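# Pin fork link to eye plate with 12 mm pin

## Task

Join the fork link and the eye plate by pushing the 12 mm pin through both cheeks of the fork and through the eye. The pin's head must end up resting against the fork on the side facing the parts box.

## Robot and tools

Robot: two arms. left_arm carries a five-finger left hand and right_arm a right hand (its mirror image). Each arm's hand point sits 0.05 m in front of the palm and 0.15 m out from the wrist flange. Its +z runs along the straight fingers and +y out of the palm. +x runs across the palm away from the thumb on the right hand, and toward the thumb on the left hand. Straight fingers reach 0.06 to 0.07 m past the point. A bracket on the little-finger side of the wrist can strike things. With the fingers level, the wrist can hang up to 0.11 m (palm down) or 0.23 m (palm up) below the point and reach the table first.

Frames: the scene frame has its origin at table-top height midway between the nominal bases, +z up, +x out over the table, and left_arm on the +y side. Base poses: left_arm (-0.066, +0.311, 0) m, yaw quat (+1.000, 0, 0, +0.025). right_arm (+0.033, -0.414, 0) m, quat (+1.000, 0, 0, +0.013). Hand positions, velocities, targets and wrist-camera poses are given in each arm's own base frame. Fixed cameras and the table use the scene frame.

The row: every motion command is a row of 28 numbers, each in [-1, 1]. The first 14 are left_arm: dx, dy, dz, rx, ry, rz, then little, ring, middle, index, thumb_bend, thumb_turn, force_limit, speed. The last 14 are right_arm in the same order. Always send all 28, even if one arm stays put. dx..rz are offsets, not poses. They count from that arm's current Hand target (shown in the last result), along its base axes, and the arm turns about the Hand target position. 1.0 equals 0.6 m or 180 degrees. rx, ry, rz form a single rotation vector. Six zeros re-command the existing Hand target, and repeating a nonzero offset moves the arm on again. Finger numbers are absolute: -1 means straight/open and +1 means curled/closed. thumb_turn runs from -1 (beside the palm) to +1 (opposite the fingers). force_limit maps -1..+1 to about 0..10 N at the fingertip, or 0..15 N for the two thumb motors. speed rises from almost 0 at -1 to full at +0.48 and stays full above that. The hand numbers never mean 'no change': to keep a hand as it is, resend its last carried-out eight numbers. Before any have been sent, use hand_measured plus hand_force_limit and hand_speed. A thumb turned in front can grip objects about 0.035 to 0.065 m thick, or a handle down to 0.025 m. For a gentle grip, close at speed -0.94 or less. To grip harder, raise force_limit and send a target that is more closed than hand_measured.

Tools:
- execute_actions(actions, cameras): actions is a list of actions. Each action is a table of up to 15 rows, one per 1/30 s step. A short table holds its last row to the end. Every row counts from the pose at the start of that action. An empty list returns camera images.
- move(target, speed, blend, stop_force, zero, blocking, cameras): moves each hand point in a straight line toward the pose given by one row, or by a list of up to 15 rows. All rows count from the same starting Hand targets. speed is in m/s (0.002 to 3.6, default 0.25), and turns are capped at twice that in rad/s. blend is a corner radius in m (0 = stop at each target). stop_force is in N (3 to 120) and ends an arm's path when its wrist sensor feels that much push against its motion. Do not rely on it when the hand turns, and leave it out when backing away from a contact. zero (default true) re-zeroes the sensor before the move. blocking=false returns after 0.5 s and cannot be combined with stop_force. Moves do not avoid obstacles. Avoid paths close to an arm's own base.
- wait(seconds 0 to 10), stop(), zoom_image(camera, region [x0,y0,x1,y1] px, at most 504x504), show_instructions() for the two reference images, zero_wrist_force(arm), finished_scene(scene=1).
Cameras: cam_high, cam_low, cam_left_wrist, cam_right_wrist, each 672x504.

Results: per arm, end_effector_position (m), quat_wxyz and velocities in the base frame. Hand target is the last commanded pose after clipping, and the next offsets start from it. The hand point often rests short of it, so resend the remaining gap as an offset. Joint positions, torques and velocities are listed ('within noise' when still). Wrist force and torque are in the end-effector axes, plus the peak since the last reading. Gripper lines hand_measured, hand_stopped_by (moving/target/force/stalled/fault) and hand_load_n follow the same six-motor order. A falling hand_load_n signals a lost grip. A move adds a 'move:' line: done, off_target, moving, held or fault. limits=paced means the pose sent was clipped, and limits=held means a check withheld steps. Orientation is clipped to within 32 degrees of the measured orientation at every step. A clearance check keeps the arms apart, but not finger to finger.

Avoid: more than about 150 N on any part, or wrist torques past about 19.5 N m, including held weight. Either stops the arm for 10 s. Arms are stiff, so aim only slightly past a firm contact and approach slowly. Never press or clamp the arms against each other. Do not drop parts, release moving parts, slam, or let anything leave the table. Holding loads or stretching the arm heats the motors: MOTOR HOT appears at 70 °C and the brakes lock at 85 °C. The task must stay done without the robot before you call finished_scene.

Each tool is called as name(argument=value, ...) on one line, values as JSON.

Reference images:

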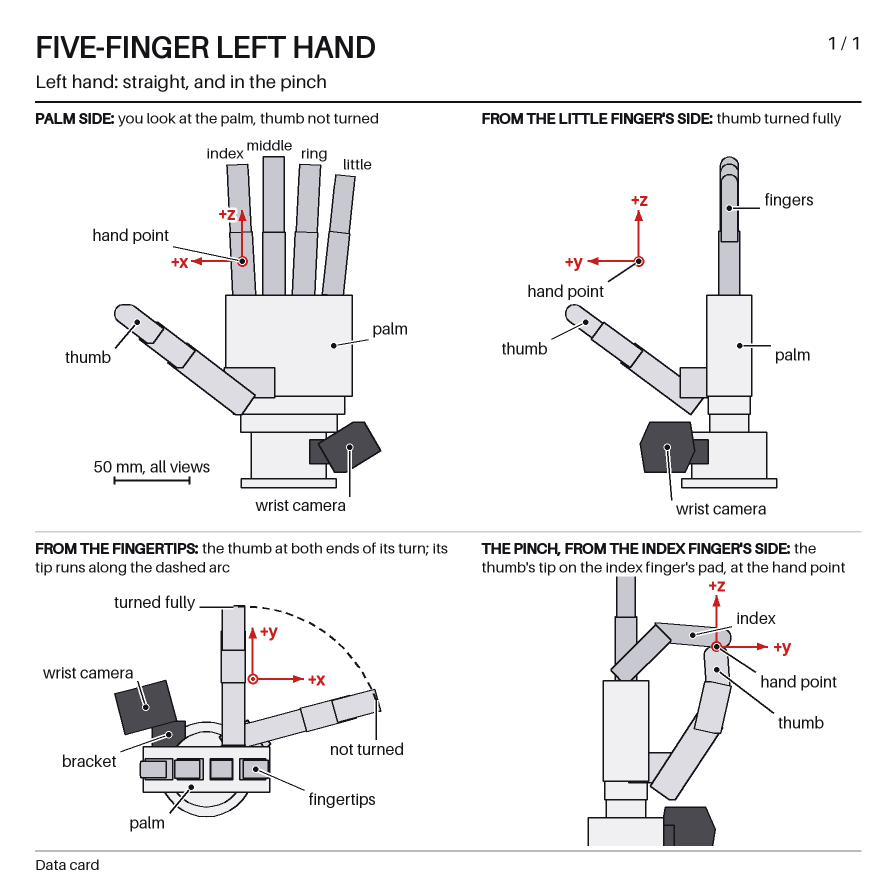

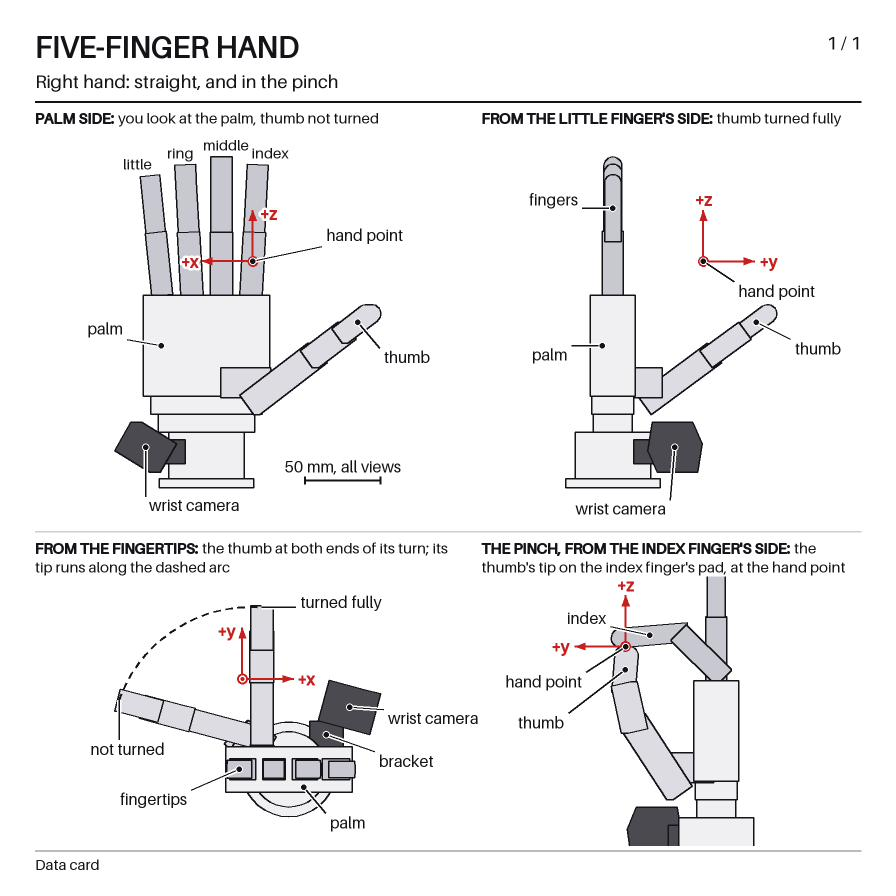

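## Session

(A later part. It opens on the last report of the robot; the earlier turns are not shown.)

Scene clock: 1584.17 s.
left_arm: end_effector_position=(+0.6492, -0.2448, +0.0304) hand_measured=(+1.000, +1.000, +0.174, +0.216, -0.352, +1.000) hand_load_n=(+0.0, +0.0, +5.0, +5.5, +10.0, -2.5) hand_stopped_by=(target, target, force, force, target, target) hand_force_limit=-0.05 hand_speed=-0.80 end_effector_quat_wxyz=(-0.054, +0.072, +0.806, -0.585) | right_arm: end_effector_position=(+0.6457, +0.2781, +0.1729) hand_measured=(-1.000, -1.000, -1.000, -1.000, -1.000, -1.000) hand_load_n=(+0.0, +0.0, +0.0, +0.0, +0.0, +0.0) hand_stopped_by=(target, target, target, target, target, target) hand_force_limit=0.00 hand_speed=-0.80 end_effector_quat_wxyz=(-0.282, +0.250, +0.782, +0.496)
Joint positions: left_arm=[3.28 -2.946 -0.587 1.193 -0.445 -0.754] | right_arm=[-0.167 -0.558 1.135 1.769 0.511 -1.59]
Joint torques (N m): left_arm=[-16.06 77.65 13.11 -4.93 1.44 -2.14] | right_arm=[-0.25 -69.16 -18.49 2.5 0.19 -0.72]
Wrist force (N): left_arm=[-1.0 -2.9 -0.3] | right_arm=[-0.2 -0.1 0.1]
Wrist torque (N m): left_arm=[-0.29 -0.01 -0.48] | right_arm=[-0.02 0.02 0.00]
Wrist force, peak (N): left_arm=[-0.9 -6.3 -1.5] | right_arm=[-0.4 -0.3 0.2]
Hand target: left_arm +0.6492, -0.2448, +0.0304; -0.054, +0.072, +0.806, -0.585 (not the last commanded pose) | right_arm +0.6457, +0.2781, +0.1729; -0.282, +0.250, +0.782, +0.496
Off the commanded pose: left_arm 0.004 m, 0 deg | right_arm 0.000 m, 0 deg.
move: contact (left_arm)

move(target=[[0,0,0,0,0,0,1,1,0.05,0.0,-0.35,1,-0.4,-0.8,0,0,0,0,0,0,-1,-1,-1,-1,-1,-1,0,-0.8],[0,0,0.08,0,0,0,1,1,0.05,0.0,-0.35,1,-0.4,-0.8,0,0,0,0,0,0,-1,-1,-1,-1,-1,-1,0,-0.8]], speed=0.06, cameras=["cam_left_wrist","cam_low"])

Scene clock: 1596.63 s.
left_arm: end_effector_position=(+0.6492, -0.2448, +0.0786) hand_measured=(+1.000, +1.000, +0.050, +0.000, -0.350, +1.000) hand_load_n=(+0.0, +0.0, +0.0, +0.0, +0.0, +0.0) hand_stopped_by=(target, target, target, target, target, target) hand_force_limit=-0.40 hand_speed=-0.80 end_effector_quat_wxyz=(-0.054, +0.072, +0.806, -0.585) end_effector_velocity=(+0.000, +0.000, -0.004) end_effector_angular_velocity=(+0.000, +0.000, +0.000) | right_arm: end_effector_position=(+0.6457, +0.2781, +0.1729) hand_measured=(-1.000, -1.000, -1.000, -1.000, -1.000, -1.000) hand_load_n=(+0.0, +0.0, +0.0, +0.0, +0.0, +0.0) hand_stopped_by=(target, target, target, target, target, target) hand_force_limit=0.00 hand_speed=-0.80 end_effector_quat_wxyz=(-0.282, +0.250, +0.782, +0.496)
Joint positions: left_arm=[3.28 -2.874 -0.609 1.142 -0.445 -0.754] | right_arm=[-0.167 -0.558 1.135 1.769 0.511 -1.59]
Joint velocities: left_arm=[0 -0.005 0 0.006 0 0] | right_arm=[within noise]
Joint torques (N m): left_arm=[-13.26 60.93 20.21 -0.29 1.45 -0.03] | right_arm=[-0.37 -69.02 -18.87 2.46 0.27 -0.74]
Wrist force (N): left_arm=[-1.1 0.1 0.5] | right_arm=[-0.1 -0.2 0.0]
Wrist torque (N m): left_arm=[-0.22 -0.01 -0.46] | right_arm=[-0.03 0.01 0.00]
Wrist force, peak (N): left_arm=[-0.9 -3.2 -0.5] | right_arm=[-0.5 -0.3 0.0]
Hand target: left_arm +0.6492, -0.2448, +0.0784; -0.054, +0.072, +0.806, -0.585 | right_arm +0.6457, +0.2781, +0.1729; -0.282, +0.250, +0.782, +0.496
Off the commanded pose: left_arm 0.000 m, 0 deg | right_arm 0.000 m, 0 deg.
move: done
camera_calibration:
cam_left_wrist: T_world_to_cam=[[-0.319309, -0.189061, 0.9286, 0.0827291], [-0.678313, 0.729882, -0.0846426, 0.618877], [-0.661766, -0.656908, -0.361301, 0.408741], [0, 0, 0, 1]] pos_world=[0.716699, -0.167561, 0.123239]
Images, in order (width x height): cam_low 672x504, cam_left_wrist 672x504.

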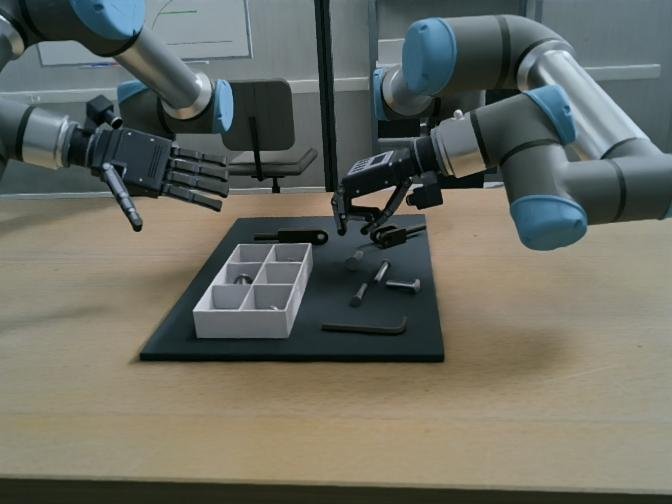

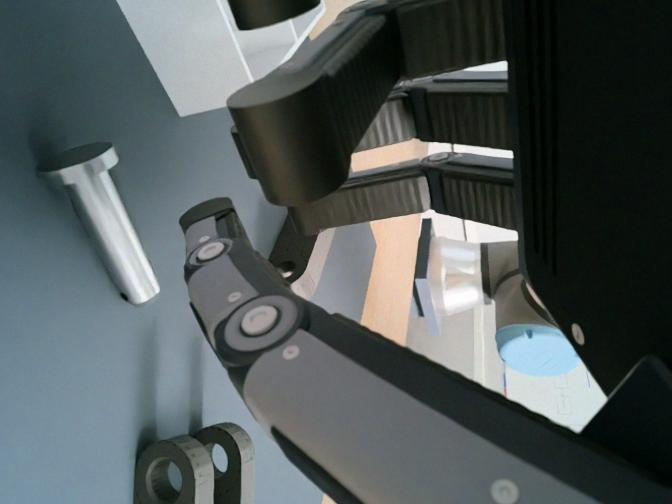

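move(target=[[0,0,0.086,0,0,0,1,1,0.05,0.0,-0.35,1,-0.4,-0.8,0,0,0,0,0,0,-1,-1,-1,-1,-1,-1,0,-0.8],[-0.1663,0.1283,0.086,0,0,0.716,1,1,0.05,0.0,-0.35,1,-0.4,-0.8,0,0,0,0,0,0,-1,-1,-1,-1,-1,-1,0,-0.8]], speed=0.3, cameras=["cam_left_wrist","cam_high"])

Scene clock: 1626.67 s.
left_arm: end_effector_position=(+0.5494, -0.1679, +0.1300) hand_measured=(+1.000, +1.000, +0.050, +0.000, -0.350, +1.000) hand_load_n=(+0.0, +0.0, +0.0, +0.0, +0.0, +0.0) hand_stopped_by=(target, target, target, target, target, target) hand_force_limit=-0.40 hand_speed=-0.80 end_effector_quat_wxyz=(-0.504, +0.696, -0.413, +0.302) | right_arm: end_effector_position=(+0.6457, +0.2781, +0.1729) hand_measured=(-1.000, -1.000, -1.000, -1.000, -1.000, -1.000) hand_load_n=(+0.0, +0.0, +0.0, +0.0, +0.0, +0.0) hand_stopped_by=(target, target, target, target, target, target) hand_force_limit=0.00 hand_speed=-0.80 end_effector_quat_wxyz=(-0.282, +0.250, +0.782, +0.496)
Joint positions: left_arm=[2.842 -1.843 -1.885 3.293 -2.318 -3.45] | right_arm=[-0.167 -0.558 1.135 1.769 0.511 -1.59]
Joint torques (N m): left_arm=[10.51 38.28 21.03 -0.34 -2.57 -1.1] | right_arm=[-0.33 -69.4 -18.65 2.32 0.23 -0.73]
Wrist force (N): left_arm=[-1.3 0.0 0.4] | right_arm=[-0.3 0.0 0.3]
Wrist torque (N m): left_arm=[-0.26 -0.01 -0.32] | right_arm=[-0.02 0.04 -0.01]
Wrist force, peak (N): left_arm=[-1.9 -0.3 0.9] | right_arm=[-0.4 -0.1 0.5]
Hand target: left_arm +0.5494, -0.1678, +0.1300; -0.504, +0.696, -0.413, +0.301 | right_arm +0.6457, +0.2781, +0.1729; -0.282, +0.250, +0.782, +0.496
Off the commanded pose: left_arm 0.000 m, 0 deg | right_arm 0.000 m, 0 deg.
move: done
camera_calibration:
cam_left_wrist: T_world_to_cam=[[0.347833, -0.130317, 0.928456, -0.33894], [-0.142756, -0.986108, -0.0849276, -0.0829261], [0.926625, -0.103002, -0.361604, -0.367834], [0, 0, 0, 1]] pos_world=[0.446901, -0.163831, 0.174638]
Images, in order (width x height): cam_high 672x504, cam_left_wrist 672x504.

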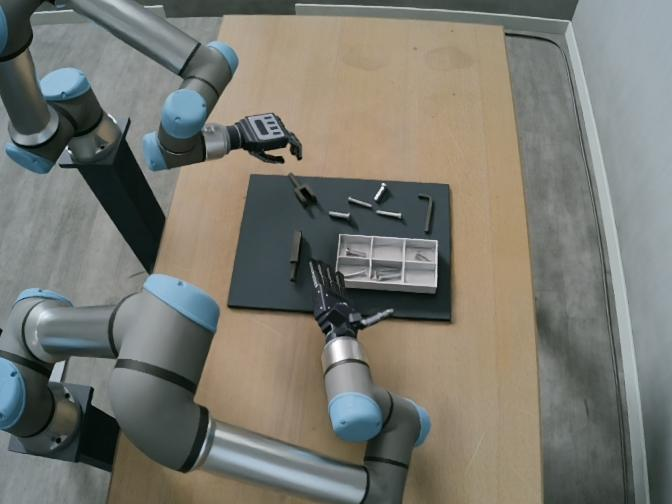

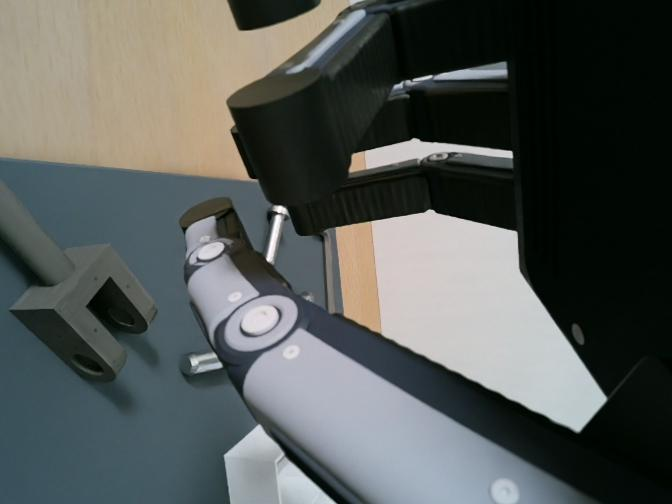

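move(target=[0,0,-0.1083,0,0,0,1,1,0.05,0.0,-0.35,1,-0.4,-0.8,0,0,0,0,0,0,-1,-1,-1,-1,-1,-1,0,-0.8], speed=0.15, cameras=["cam_left_wrist","cam_low"])

Scene clock: 1642.30 s.
left_arm: end_effector_position=(+0.5494, -0.1678, +0.0651) hand_measured=(+1.000, +1.000, +0.050, +0.000, -0.350, +1.000) hand_load_n=(+0.0, +0.0, +0.0, +0.5, +0.0, +0.0) hand_stopped_by=(target, target, target, target, target, target) hand_force_limit=-0.40 hand_speed=-0.80 end_effector_quat_wxyz=(-0.504, +0.696, -0.413, +0.301) | right_arm: end_effector_position=(+0.6457, +0.2781, +0.1729) hand_measured=(-1.000, -1.000, -1.000, -1.000, -1.000, -1.000) hand_load_n=(+0.0, +0.0, +0.0, +0.0, +0.0, +0.0) hand_stopped_by=(target, target, target, target, target, target) hand_force_limit=0.00 hand_speed=-0.80 end_effector_quat_wxyz=(-0.282, +0.250, +0.782, +0.496)
Joint positions: left_arm=[2.842 -1.944 -1.951 3.46 -2.318 -3.45] | right_arm=[-0.167 -0.558 1.135 1.769 0.511 -1.59]
Joint torques (N m): left_arm=[8.39 30.38 26.51 1.75 1.15 0.9] | right_arm=[0.08 -69.32 -19.15 2.41 0.24 -0.67]
Wrist force (N): left_arm=[-1.4 -0.1 0.3] | right_arm=[0.0 0.3 0.4]
Wrist torque (N m): left_arm=[-0.25 -0.01 -0.32] | right_arm=[0.02 0.00 0.02]
Wrist force, peak (N): left_arm=[-2.2 -1.0 -0.5] | right_arm=[-0.5 -0.2 0.1]
Hand target: left_arm +0.5494, -0.1678, +0.0651; -0.504, +0.696, -0.413, +0.301 | right_arm +0.6457, +0.2781, +0.1729; -0.282, +0.250, +0.782, +0.496
Off the commanded pose: left_arm 0.000 m, 0 deg | right_arm 0.000 m, 0 deg.
move: done
camera_calibration:
cam_left_wrist: T_world_to_cam=[[0.347972, -0.130216, 0.928418, -0.278677], [-0.142451, -0.986152, -0.0849229, -0.0884972], [0.926619, -0.102703, -0.361703, -0.391138], [0, 0, 0, 1]] pos_world=[0.446802, -0.163731, 0.109738]
Images, in order (width x height): cam_low 672x504, cam_left_wrist 672x504.

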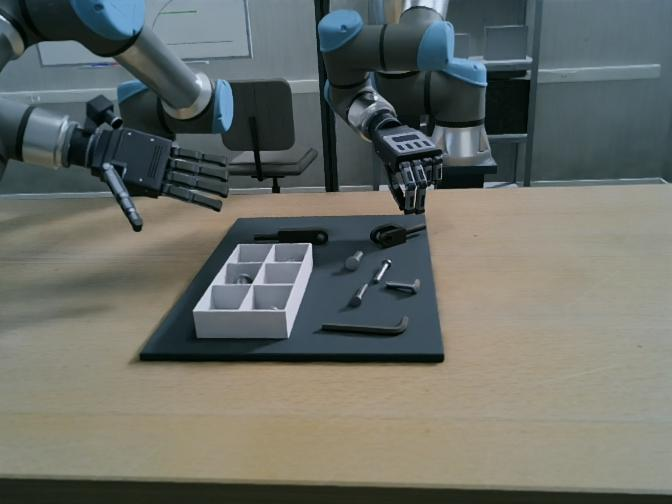

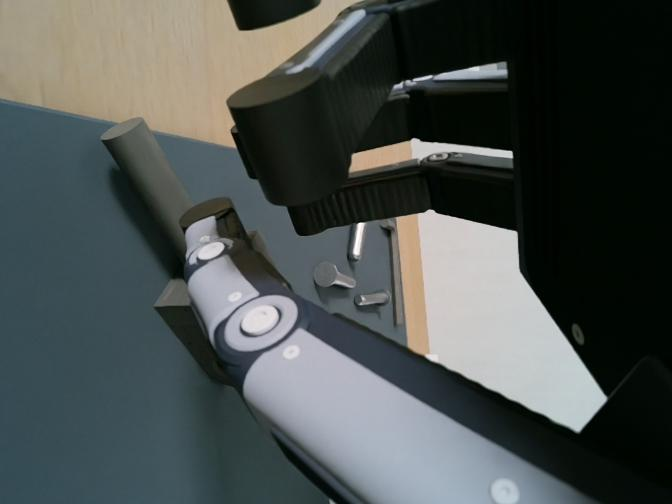

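move(target=[[-0.0082,0.0012,0,0,0,0,1,1,-0.2,-0.25,-0.35,1,-0.4,-0.6,0,0,0,0,0,0,-1,-1,-1,-1,-1,-1,0,-0.8],[-0.0082,0.0012,-0.048,0,0,0,1,1,-0.2,-0.25,-0.35,1,-0.4,-0.6,0,0,0,0,0,0,-1,-1,-1,-1,-1,-1,0,-0.8]], speed=0.04, stop_force=4, cameras=["cam_left_wrist"])

Scene clock: 1684.13 s.
left_arm: end_effector_position=(+0.5445, -0.1671, +0.0363) hand_measured=(+1.000, +1.000, -0.200, -0.250, -0.350, +1.000) hand_load_n=(+0.0, +0.0, +0.0, +0.0, +0.0, +0.0) hand_stopped_by=(target, target, target, target, target, target) hand_force_limit=-0.40 hand_speed=-0.60 end_effector_quat_wxyz=(-0.504, +0.696, -0.413, +0.301) | right_arm: end_effector_position=(+0.6457, +0.2781, +0.1729) hand_measured=(-1.000, -1.000, -1.000, -1.000, -1.000, -1.000) hand_load_n=(+0.0, +0.0, +0.0, +0.0, +0.0, +0.0) hand_stopped_by=(target, target, target, target, target, target) hand_force_limit=0.00 hand_speed=-0.80 end_effector_quat_wxyz=(-0.282, +0.250, +0.782, +0.496)
Joint positions: left_arm=[2.84 -1.988 -1.986 3.538 -2.32 -3.452] | right_arm=[-0.167 -0.558 1.135 1.769 0.511 -1.59]
Joint torques (N m): left_arm=[-15.19 46.39 27.65 0.47 0.93 1.12] | right_arm=[0.07 -69.49 -18.86 2.44 0.3 -0.6]
Wrist force (N): left_arm=[-1.3 0.0 0.3] | right_arm=[-0.3 -0.1 0.0]
Wrist torque (N m): left_arm=[-0.23 -0.04 -0.32] | right_arm=[-0.02 0.04 -0.01]
Wrist force, peak (N): left_arm=[-1.5 -0.8 0.0] | right_arm=[-0.1 0.1 0.5]
Hand target: left_arm +0.5445, -0.1671, +0.0363; -0.504, +0.696, -0.413, +0.301 | right_arm +0.6457, +0.2781, +0.1729; -0.282, +0.250, +0.782, +0.496
Off the commanded pose: left_arm 0.000 m, 0 deg | right_arm 0.000 m, 0 deg.
move: done
camera_calibration:
cam_left_wrist: T_world_to_cam=[[0.347856, -0.13011, 0.928476, -0.250114], [-0.14249, -0.986156, -0.0848089, -0.0909292], [0.926657, -0.102797, -0.36158, -0.397077], [0, 0, 0, 1]] pos_world=[0.442002, -0.163031, 0.0809383]
Images, in order (width x height): cam_left_wrist 672x504.

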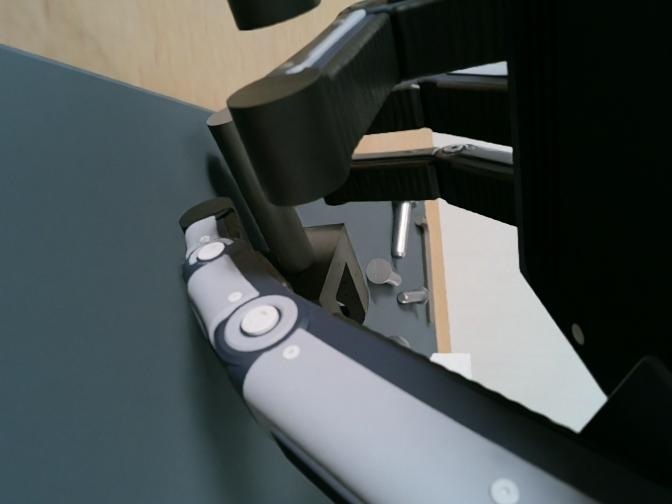

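move(target=[0.0066,0.0036,-0.003,0,0,0,1,1,-0.2,-0.25,-0.35,1,-0.4,-0.8,0,0,0,0,0,0,-1,-1,-1,-1,-1,-1,0,-0.8], speed=0.02, stop_force=3)

move(target=[0,0,0,0,0,0,1,1,0.5,0.5,-0.35,1,-0.4,-0.8,0,0,0,0,0,0,-1,-1,-1,-1,-1,-1,0,-0.8], speed=0.1, cameras=["cam_left_wrist"])

Scene clock: 1697.50 s.
left_arm: end_effector_position=(+0.5485, -0.1649, +0.0345) hand_measured=(+1.000, +1.000, -0.200, -0.250, -0.350, +1.000) hand_load_n=(+0.0, +0.0, +0.0, +0.0, +0.0, +0.0) hand_stopped_by=(target, target, target, target, target, target) hand_force_limit=-0.40 hand_speed=-0.80 end_effector_quat_wxyz=(-0.504, +0.696, -0.413, +0.301) | right_arm: end_effector_position=(+0.6457, +0.2781, +0.1729) hand_measured=(-1.000, -1.000, -1.000, -1.000, -1.000, -1.000) hand_load_n=(+0.0, +0.0, +0.0, +0.0, +0.0, +0.0) hand_stopped_by=(target, target, target, target, target, target) hand_force_limit=0.00 hand_speed=-0.80 end_effector_quat_wxyz=(-0.282, +0.250, +0.782, +0.496)
Joint positions: left_arm=[2.848 -1.994 -1.981 3.543 -2.312 -3.447] | right_arm=[-0.167 -0.558 1.135 1.769 0.511 -1.59]
Joint torques (N m): left_arm=[-13.25 46.49 12.02 -1.25 -2.43 -2.37] | right_arm=[-0.43 -69.17 -18.61 2.34 0.3 -0.69]
Wrist force (N): left_arm=[-1.3 0.0 0.5] | right_arm=[0.0 0.0 -0.1]
Wrist torque (N m): left_arm=[-0.25 -0.02 -0.31] | right_arm=[0.01 0.00 0.01]
Wrist force, peak (N): left_arm=[-1.6 0.2 0.3] | right_arm=[-0.7 0.0 0.1]
Hand target: left_arm +0.5485, -0.1650, +0.0345; -0.504, +0.696, -0.413, +0.301 | right_arm +0.6457, +0.2781, +0.1729; -0.282, +0.250, +0.782, +0.496
Off the commanded pose: left_arm 0.000 m, 0 deg | right_arm 0.000 m, 0 deg.
move: done

Scene clock: 1698.40 s.
left_arm: end_effector_position=(+0.5485, -0.1650, +0.0345) hand_measured=(+1.000, +1.000, +0.148, +0.098, -0.352, +1.000) hand_load_n=(-0.5, +0.0, +4.0, +0.0, +2.5, -1.0) hand_stopped_by=(target, target, force, force, target, target) hand_force_limit=-0.40 hand_speed=-0.80 end_effector_quat_wxyz=(-0.504, +0.696, -0.413, +0.301) | right_arm: end_effector_position=(+0.6457, +0.2781, +0.1729) hand_measured=(-1.000, -1.000, -1.000, -1.000, -1.000, -1.000) hand_load_n=(+0.0, +0.0, +0.0, +0.0, +0.0, +0.0) hand_stopped_by=(target, target, target, target, target, target) hand_force_limit=0.00 hand_speed=-0.80 end_effector_quat_wxyz=(-0.282, +0.250, +0.782, +0.496)
Joint positions: left_arm=[2.848 -1.994 -1.982 3.543 -2.312 -3.447] | right_arm=[-0.167 -0.558 1.135 1.769 0.511 -1.59]
Joint torques (N m): left_arm=[-14.56 47.35 9.17 -0.97 -1.58 -2.1] | right_arm=[0.13 -69.41 -18.68 2.37 0.26 -0.76]
Wrist force (N): left_arm=[-1.3 -0.1 0.6] | right_arm=[-0.3 -0.2 -0.1]
Wrist torque (N m): left_arm=[-0.24 -0.04 -0.31] | right_arm=[-0.02 0.05 -0.01]
Wrist force, peak (N): left_arm=[-1.3 -0.7 2.0] | right_arm=[-0.4 -0.1 0.3]
Hand target: left_arm +0.5485, -0.1650, +0.0345; -0.504, +0.696, -0.413, +0.301 | right_arm +0.6457, +0.2781, +0.1729; -0.282, +0.250, +0.782, +0.496
Off the commanded pose: left_arm 0.000 m, 0 deg | right_arm 0.000 m, 0 deg.
move: done
camera_calibration:
cam_left_wrist: T_world_to_cam=[[0.347856, -0.13011, 0.928476, -0.249527], [-0.14249, -0.986156, -0.0848089, -0.0884552], [0.926657, -0.102797, -0.36158, -0.401126], [0, 0, 0, 1]] pos_world=[0.445902, -0.160931, 0.0791383]
Images, in order (width x height): cam_left_wrist 672x504.

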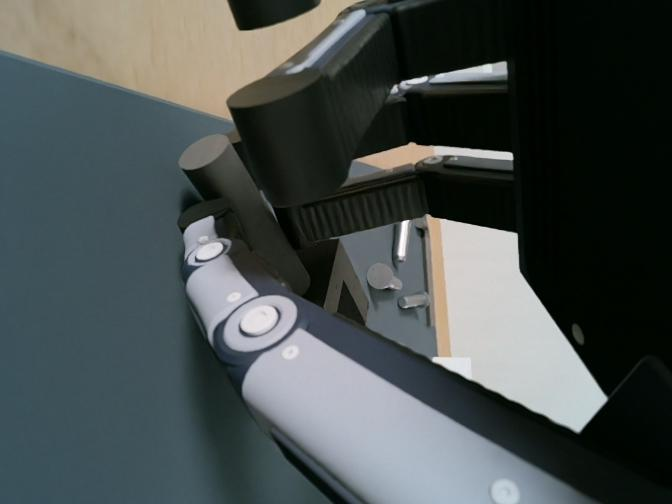

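move(target=[0,0,0,0,0,0,1,1,0.55,0.56,-0.35,1,-0.3,-0.85,0,0,0,0,0,0,-1,-1,-1,-1,-1,-1,0,-0.8], speed=0.1, cameras=["cam_left_wrist"])

Scene clock: 1704.37 s.
left_arm: end_effector_position=(+0.5485, -0.1650, +0.0345) hand_measured=(+1.000, +1.000, +0.148, +0.124, -0.352, +1.000) hand_load_n=(+0.0, +0.0, +3.0, +1.5, +3.0, -1.0) hand_stopped_by=(target, target, force, force, target, target) hand_force_limit=-0.30 hand_speed=-0.85 end_effector_quat_wxyz=(-0.504, +0.696, -0.413, +0.301) | right_arm: end_effector_position=(+0.6457, +0.2781, +0.1729) hand_measured=(-1.000, -1.000, -1.000, -1.000, -1.000, -1.000) hand_load_n=(+0.0, +0.0, +0.0, -0.5, +0.0, +0.0) hand_stopped_by=(target, target, target, target, target, target) hand_force_limit=0.00 hand_speed=-0.80 end_effector_quat_wxyz=(-0.282, +0.250, +0.782, +0.496)
Joint positions: left_arm=[2.848 -1.994 -1.982 3.543 -2.312 -3.447] | right_arm=[-0.167 -0.558 1.135 1.769 0.511 -1.59]
Joint torques (N m): left_arm=[-14.27 40.74 14.82 -1.15 1.22 -2.26] | right_arm=[0.06 -69.43 -18.64 2.38 0.28 -0.75]
Wrist force (N): left_arm=[-1.3 -0.8 0.6] | right_arm=[-0.1 -0.1 0.2]
Wrist torque (N m): left_arm=[-0.23 -0.03 -0.33] | right_arm=[-0.03 0.01 -0.01]
Wrist force, peak (N): left_arm=[-1.4 -0.8 1.9] | right_arm=[-0.3 -0.3 0.4]
Hand target: left_arm +0.5485, -0.1650, +0.0345; -0.504, +0.696, -0.413, +0.301 | right_arm +0.6457, +0.2781, +0.1729; -0.282, +0.250, +0.782, +0.496
Off the commanded pose: left_arm 0.000 m, 0 deg | right_arm 0.000 m, 0 deg.
move: done
camera_calibration:
cam_left_wrist: T_world_to_cam=[[0.347856, -0.13011, 0.928476, -0.249527], [-0.14249, -0.986156, -0.0848089, -0.0884552], [0.926657, -0.102797, -0.36158, -0.401126], [0, 0, 0, 1]] pos_world=[0.445902, -0.160931, 0.0791383]
Images, in order (width x height): cam_left_wrist 672x504.

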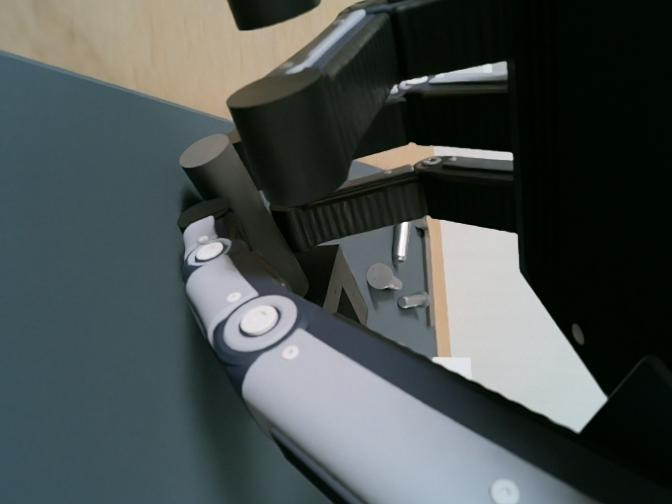

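zoom_image(camera="cam_left_wrist", region=[150, 100, 402, 352])

Scaled by 2.000 from the camera's 672x504 image, which has a finer 960x720 frame.

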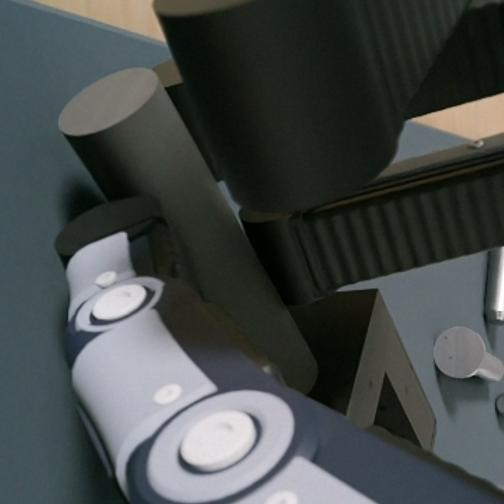

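move(target=[0.0365,-0.078,0.0005,0,0,-0.1844,1,1,0.55,0.56,-0.35,1,-0.3,-0.85,0,0,0,0,0,0,-1,-1,-1,-1,-1,-1,0,-0.8], speed=0.08, cameras=["cam_left_wrist","cam_low","cam_high"])

Scene clock: 1745.17 s.
left_arm: end_effector_position=(+0.5705, -0.2116, +0.0348) hand_measured=(+1.000, +1.000, +0.148, +0.124, -0.352, +1.000) hand_load_n=(+0.0, +0.0, +3.0, +0.0, +3.0, -1.0) hand_stopped_by=(target, target, force, force, target, target) hand_force_limit=-0.30 hand_speed=-0.85 end_effector_quat_wxyz=(-0.397, +0.549, -0.594, +0.433) | right_arm: end_effector_position=(+0.6457, +0.2781, +0.1729) hand_measured=(-1.000, -1.000, -1.000, -1.000, -1.000, -1.000) hand_load_n=(+0.0, +0.0, +0.0, +0.0, +0.0, +0.0) hand_stopped_by=(target, target, target, target, target, target) hand_force_limit=0.00 hand_speed=-0.80 end_effector_quat_wxyz=(-0.282, +0.250, +0.782, +0.496)
Joint positions: left_arm=[3.06 -1.914 -2.093 3.693 -1.57 -3.144] | right_arm=[-0.167 -0.558 1.135 1.769 0.511 -1.59]
Joint torques (N m): left_arm=[-16.43 27.81 20.17 -0.62 0.1 -2.25] | right_arm=[0.06 -69.16 -19.05 2.22 0.19 -0.74]
Wrist force (N): left_arm=[-1.5 0.4 0.5] | right_arm=[0.0 0.1 0.1]
Wrist torque (N m): left_arm=[-0.21 -0.05 -0.41] | right_arm=[0.00 0.00 0.00]
Wrist force, peak (N): left_arm=[-2.7 -1.6 0.8] | right_arm=[-0.5 -0.1 0.3]
Hand target: left_arm +0.5704, -0.2118, +0.0348; -0.397, +0.549, -0.595, +0.433 | right_arm +0.6457, +0.2781, +0.1729; -0.282, +0.250, +0.782, +0.496
Off the commanded pose: left_arm 0.000 m, 0 deg | right_arm 0.000 m, 0 deg.
move: done
camera_calibration:
cam_left_wrist: T_world_to_cam=[[0.219909, -0.299323, 0.928464, -0.226341], [-0.658835, -0.747478, -0.0849294, 0.213841], [0.719428, -0.593028, -0.361582, -0.411728], [0, 0, 0, 1]] pos_world=[0.486869, -0.152073, 0.0794377]
Images, in order (width x height): cam_high 672x504, cam_low 672x504, cam_left_wrist 672x504.

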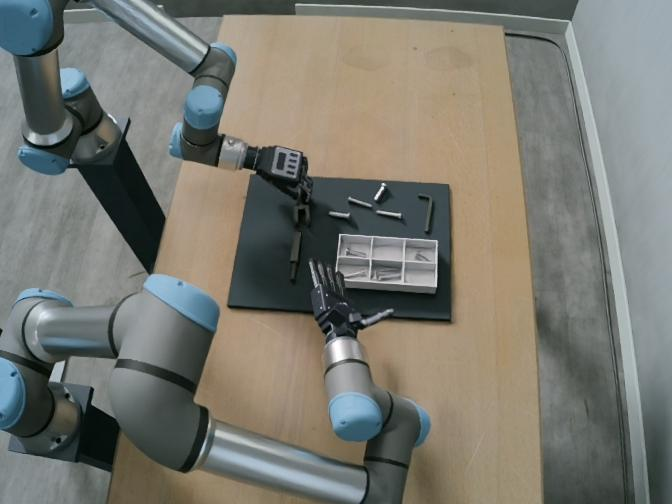

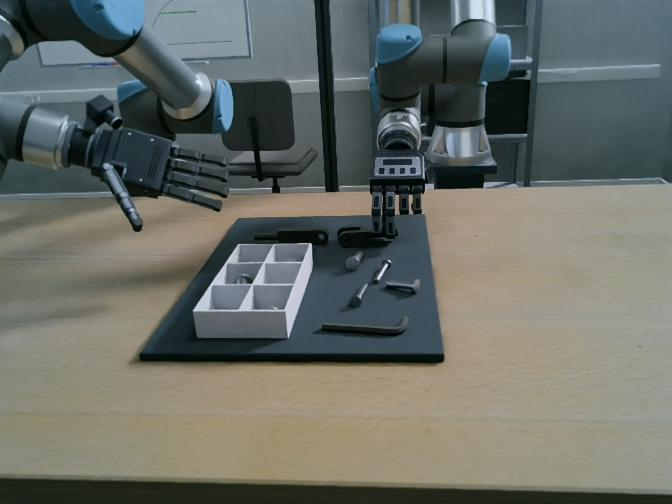

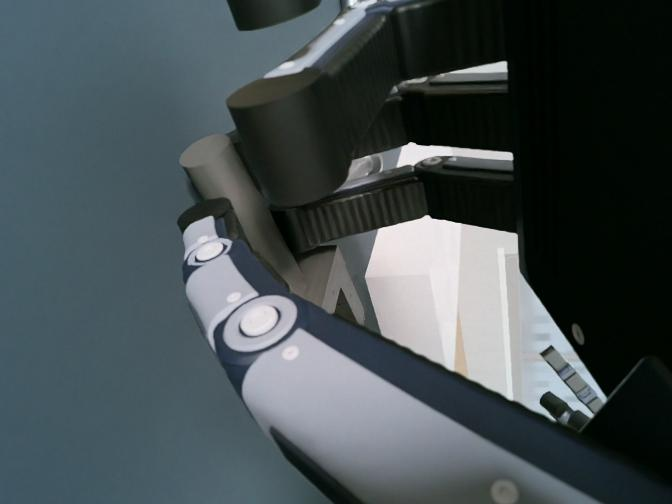

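zoom_image(camera="cam_high", region=[250, 170, 350, 290])

zoom_image(camera="cam_low", region=[280, 200, 430, 280])

Scaled by 4.200 from the camera's 672x504 image, which has a finer 960x720 frame.

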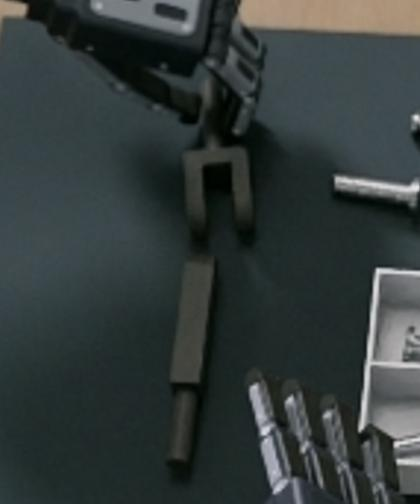

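Scaled by 3.360 from the camera's 672x504 image, which has a finer 960x720 frame.

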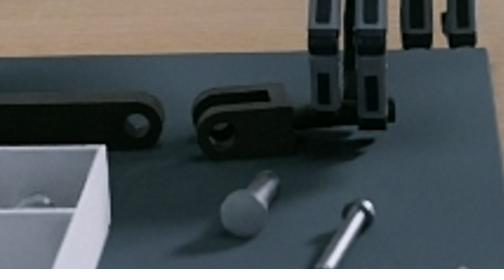

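move(target=[0.0055,0,0,0,0,-0.0583,1,1,0.55,0.56,-0.35,1,-0.3,-0.85,0,0,0,0,0,0,-1,-1,-1,-1,-1,-1,0,-0.8], speed=0.06, cameras=["cam_left_wrist","cam_low","cam_high"])

zoom_image(camera="cam_high", region=[270, 190, 340, 274])

zoom_image(camera="cam_low", region=[280, 200, 430, 280])

Scene clock: 1779.37 s.
left_arm: end_effector_position=(+0.5738, -0.2116, +0.0347) hand_measured=(+1.000, +1.000, +0.148, +0.124, -0.352, +1.000) hand_load_n=(+0.0, +0.0, +2.5, +2.5, +3.5, +0.5) hand_stopped_by=(target, target, force, force, target, target) hand_force_limit=-0.30 hand_speed=-0.85 end_effector_quat_wxyz=(+0.356, -0.492, +0.642, -0.467) | right_arm: end_effector_position=(+0.6457, +0.2781, +0.1729) hand_measured=(-1.000, -1.000, -1.000, -1.000, -1.000, -1.000) hand_load_n=(+0.0, -0.5, +0.0, +0.0, +0.0, +0.0) hand_stopped_by=(target, target, target, target, target, target) hand_force_limit=0.00 hand_speed=-0.80 end_effector_quat_wxyz=(-0.282, +0.250, +0.782, +0.496)
Joint positions: left_arm=[3.167 -1.918 -2.088 3.679 -1.295 -3.052] | right_arm=[-0.167 -0.558 1.135 1.769 0.511 -1.59]
Joint torques (N m): left_arm=[-15.38 37.11 13.45 2.52 0.12 -2.35] | right_arm=[0.24 -69.44 -18.83 2.25 0.37 -0.67]
Wrist force (N): left_arm=[-0.7 0.1 1.4] | right_arm=[0.0 0.0 -0.1]
Wrist torque (N m): left_arm=[-0.21 -0.04 -0.45] | right_arm=[0.00 -0.01 0.01]
Wrist force, peak (N): left_arm=[-2.0 0.1 0.6] | right_arm=[-0.5 0.2 0.1]
Hand target: left_arm +0.5737, -0.2118, +0.0348; +0.356, -0.492, +0.642, -0.468 | right_arm +0.6457, +0.2781, +0.1729; -0.282, +0.250, +0.782, +0.496
Off the commanded pose: left_arm 0.000 m, 0 deg | right_arm 0.000 m, 0 deg.
move: done
camera_calibration:
cam_left_wrist: T_world_to_cam=[[0.161843, -0.334386, 0.928435, -0.201096], [-0.784052, -0.614878, -0.0847808, 0.315853], [0.599224, -0.71422, -0.36169, -0.370883], [0, 0, 0, 1]] pos_world=[0.502433, -0.137924, 0.0793382]
Images, in order (width x height): cam_high 672x504, cam_low 672x504, cam_left_wrist 672x504.

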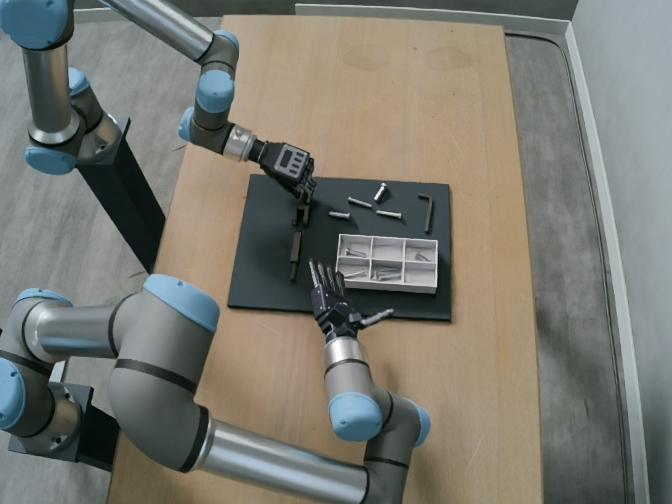

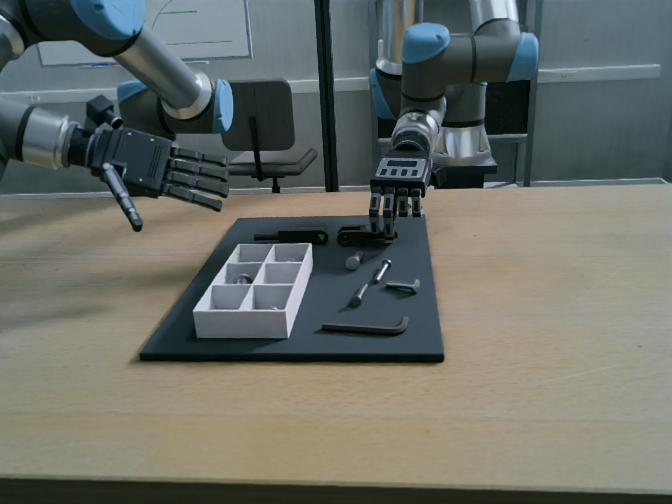

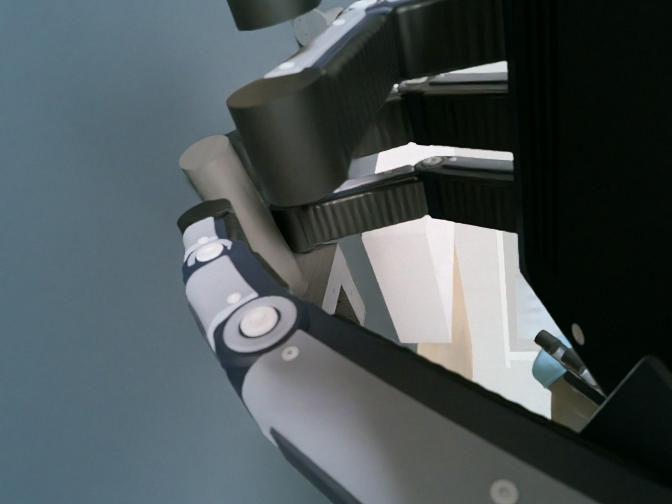

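Scaled by 6.000 from the camera's 672x504 image, which has a finer 960x720 frame.

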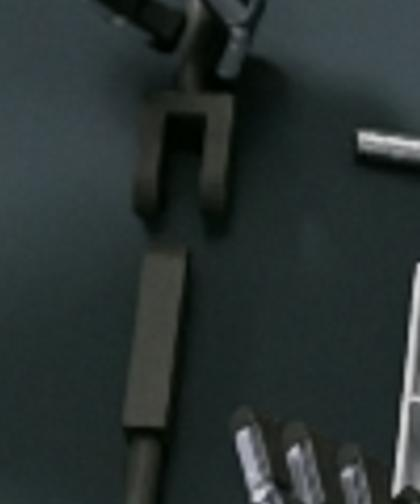

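Scaled by 3.360 from the camera's 672x504 image, which has a finer 960x720 frame.

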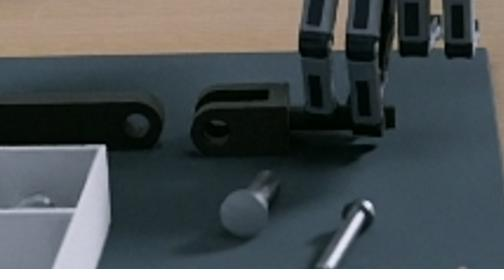

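move(target=[0,-0.0167,0,0,0,-0.0222,1,1,0.55,0.56,-0.35,1,-0.3,-0.85,0,0,0,0,0,0,-1,-1,-1,-1,-1,-1,0,-0.8], speed=0.03, cameras=["cam_low","cam_high"])

zoom_image(camera="cam_high", region=[270, 190, 340, 274])

zoom_image(camera="cam_low", region=[290, 205, 380, 265])

Scene clock: 1816.47 s.
left_arm: end_effector_position=(+0.5737, -0.2218, +0.0347) hand_measured=(+1.000, +1.000, +0.148, +0.124, -0.352, +1.000) hand_load_n=(+0.0, +0.0, +3.0, +0.5, +3.0, -1.0) hand_stopped_by=(target, target, force, force, target, target) hand_force_limit=-0.30 hand_speed=-0.85 end_effector_quat_wxyz=(+0.339, -0.469, +0.659, -0.480) end_effector_velocity=(+0.002, +0.001, +0.000) end_effector_angular_velocity=(+0.002, -0.002, +0.005) | right_arm: end_effector_position=(+0.6457, +0.2781, +0.1729) hand_measured=(-1.000, -1.000, -1.000, -1.000, -1.000, -1.000) hand_load_n=(+0.0, +0.0, +0.0, +0.0, +0.0, +0.0) hand_stopped_by=(target, target, target, target, target, target) hand_force_limit=0.00 hand_speed=-0.80 end_effector_quat_wxyz=(-0.282, +0.250, +0.782, +0.496)
Joint positions: left_arm=[3.177 -1.929 -2.071 3.665 -1.219 -3.025] | right_arm=[-0.167 -0.558 1.135 1.769 0.511 -1.59]
Joint velocities: left_arm=[0 0 0.002 0.001 -0.006 0] | right_arm=[within noise]
Joint torques (N m): left_arm=[5.85 33.93 17.57 0.87 -1.06 -0.94] | right_arm=[-0.12 -69.28 -19.17 2.23 0.23 -0.71]
Wrist force (N): left_arm=[-1.9 0.2 0.3] | right_arm=[-0.1 0.0 0.2]
Wrist torque (N m): left_arm=[-0.20 -0.04 -0.42] | right_arm=[-0.02 0.01 0.00]
Wrist force, peak (N): left_arm=[-2.6 0.2 0.4] | right_arm=[-0.3 -0.4 0.1]
Hand target: left_arm +0.5737, -0.2218, +0.0348; +0.340, -0.469, +0.659, -0.480 | right_arm +0.6457, +0.2781, +0.1729; -0.282, +0.250, +0.782, +0.496
Off the commanded pose: left_arm 0.000 m, 0 deg | right_arm 0.000 m, 0 deg.
move: done
Images, in order (width x height): cam_high 672x504, cam_low 672x504.

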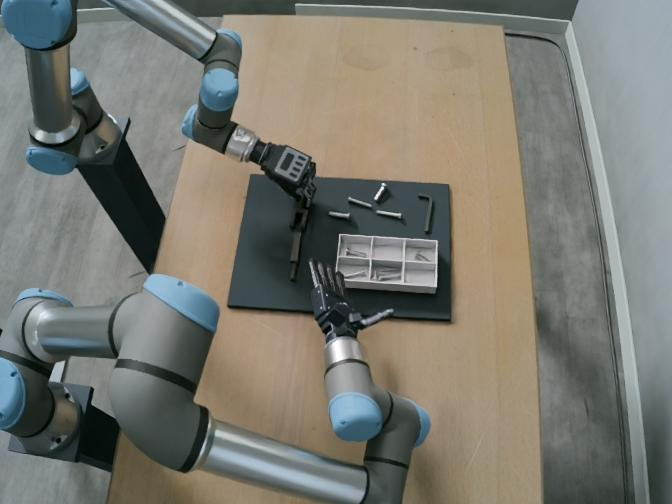

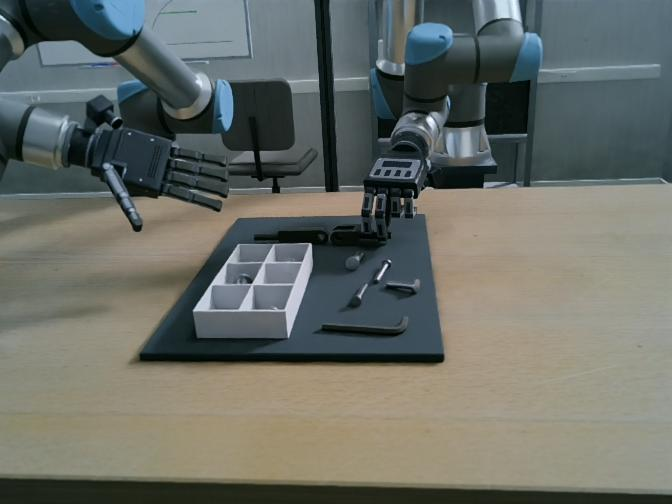

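Scaled by 6.000 from the camera's 672x504 image, which has a finer 960x720 frame.

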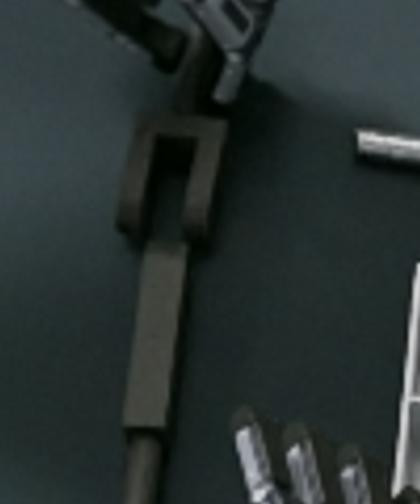

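Scaled by 5.600 from the camera's 672x504 image, which has a finer 960x720 frame.

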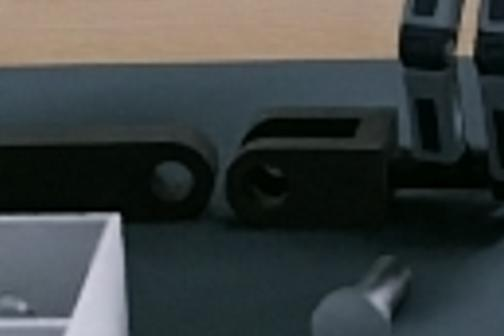

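zoom_image(camera="cam_high", region=[283, 205, 313, 241])

Scaled by 14.000 from the camera's 672x504 image, which has a finer 960x720 frame.

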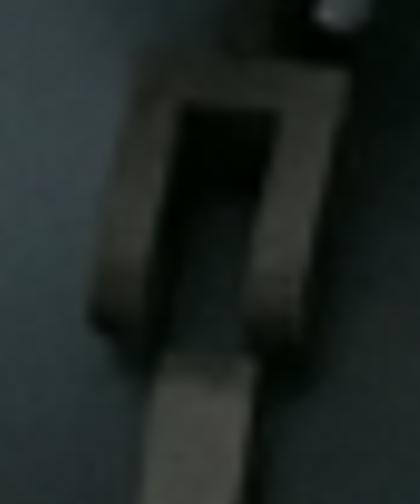

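move(target=[0.0005,0,0,0,0,0.0111,1,1,0.55,0.56,-0.35,1,-0.3,-0.85,0,0,0,0,0,0,-1,-1,-1,-1,-1,-1,0,-0.8], speed=0.03, cameras=["cam_low","cam_high"])

zoom_image(camera="cam_high", region=[283, 205, 313, 241])

zoom_image(camera="cam_low", region=[300, 215, 360, 255])

Scene clock: 1844.03 s.
left_arm: end_effector_position=(+0.5739, -0.2220, +0.0348) hand_measured=(+1.000, +1.000, +0.148, +0.124, -0.352, +1.000) hand_load_n=(+0.0, +0.0, +2.5, +0.0, +2.5, -0.5) hand_stopped_by=(target, target, force, force, target, target) hand_force_limit=-0.30 hand_speed=-0.85 end_effector_quat_wxyz=(+0.348, -0.481, +0.651, -0.474) | right_arm: end_effector_position=(+0.6457, +0.2781, +0.1729) hand_measured=(-1.000, -1.000, -1.000, -1.000, -1.000, -1.000) hand_load_n=(+0.0, +0.0, +0.0, +0.5, +0.0, +0.0) hand_stopped_by=(target, target, target, target, target, target) hand_force_limit=0.00 hand_speed=-0.80 end_effector_quat_wxyz=(-0.282, +0.250, +0.782, +0.496)
Joint positions: left_arm=[3.158 -1.926 -2.075 3.672 -1.269 -3.044] | right_arm=[-0.167 -0.558 1.135 1.769 0.511 -1.59]
Joint torques (N m): left_arm=[9.38 40.51 14.71 1.56 1.61 1.92] | right_arm=[-0.37 -69.43 -18.52 2.29 0.21 -0.68]
Wrist force (N): left_arm=[-0.7 -0.1 0.6] | right_arm=[0.0 -0.2 0.1]
Wrist torque (N m): left_arm=[-0.21 -0.01 -0.28] | right_arm=[-0.03 0.00 0.00]
Wrist force, peak (N): left_arm=[-1.6 0.3 0.9] | right_arm=[-0.5 0.2 -0.2]
Hand target: left_arm +0.5740, -0.2218, +0.0348; +0.348, -0.481, +0.651, -0.474 | right_arm +0.6457, +0.2781, +0.1729; -0.282, +0.250, +0.782, +0.496
Off the commanded pose: left_arm 0.000 m, 0 deg | right_arm 0.000 m, 0 deg.
move: done
Images, in order (width x height): cam_high 672x504, cam_low 672x504.

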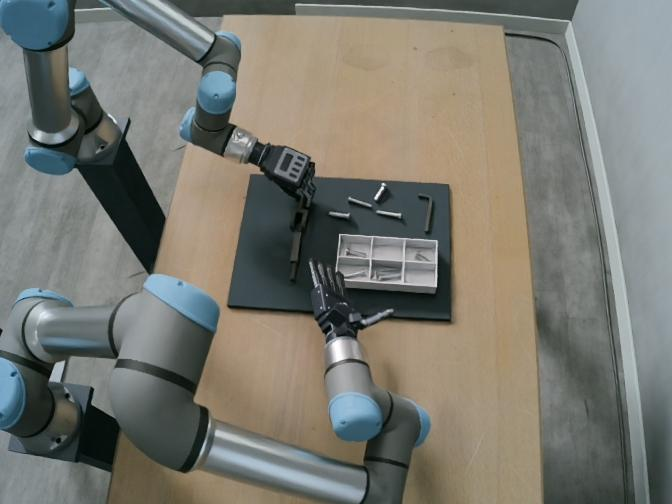

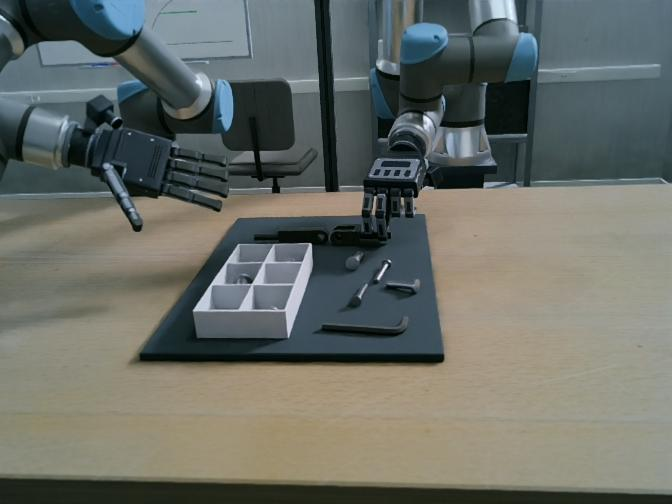

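Scaled by 14.000 from the camera's 672x504 image, which has a finer 960x720 frame.

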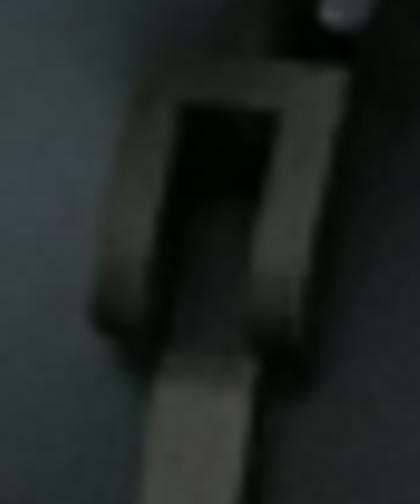

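Scaled by 8.400 from the camera's 672x504 image, which has a finer 960x720 frame.

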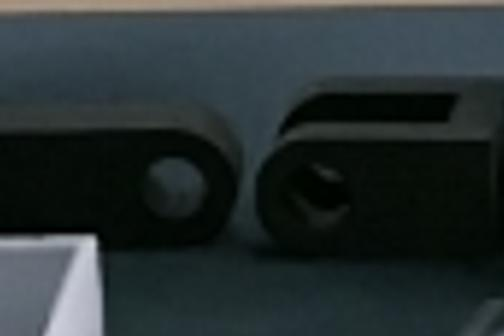

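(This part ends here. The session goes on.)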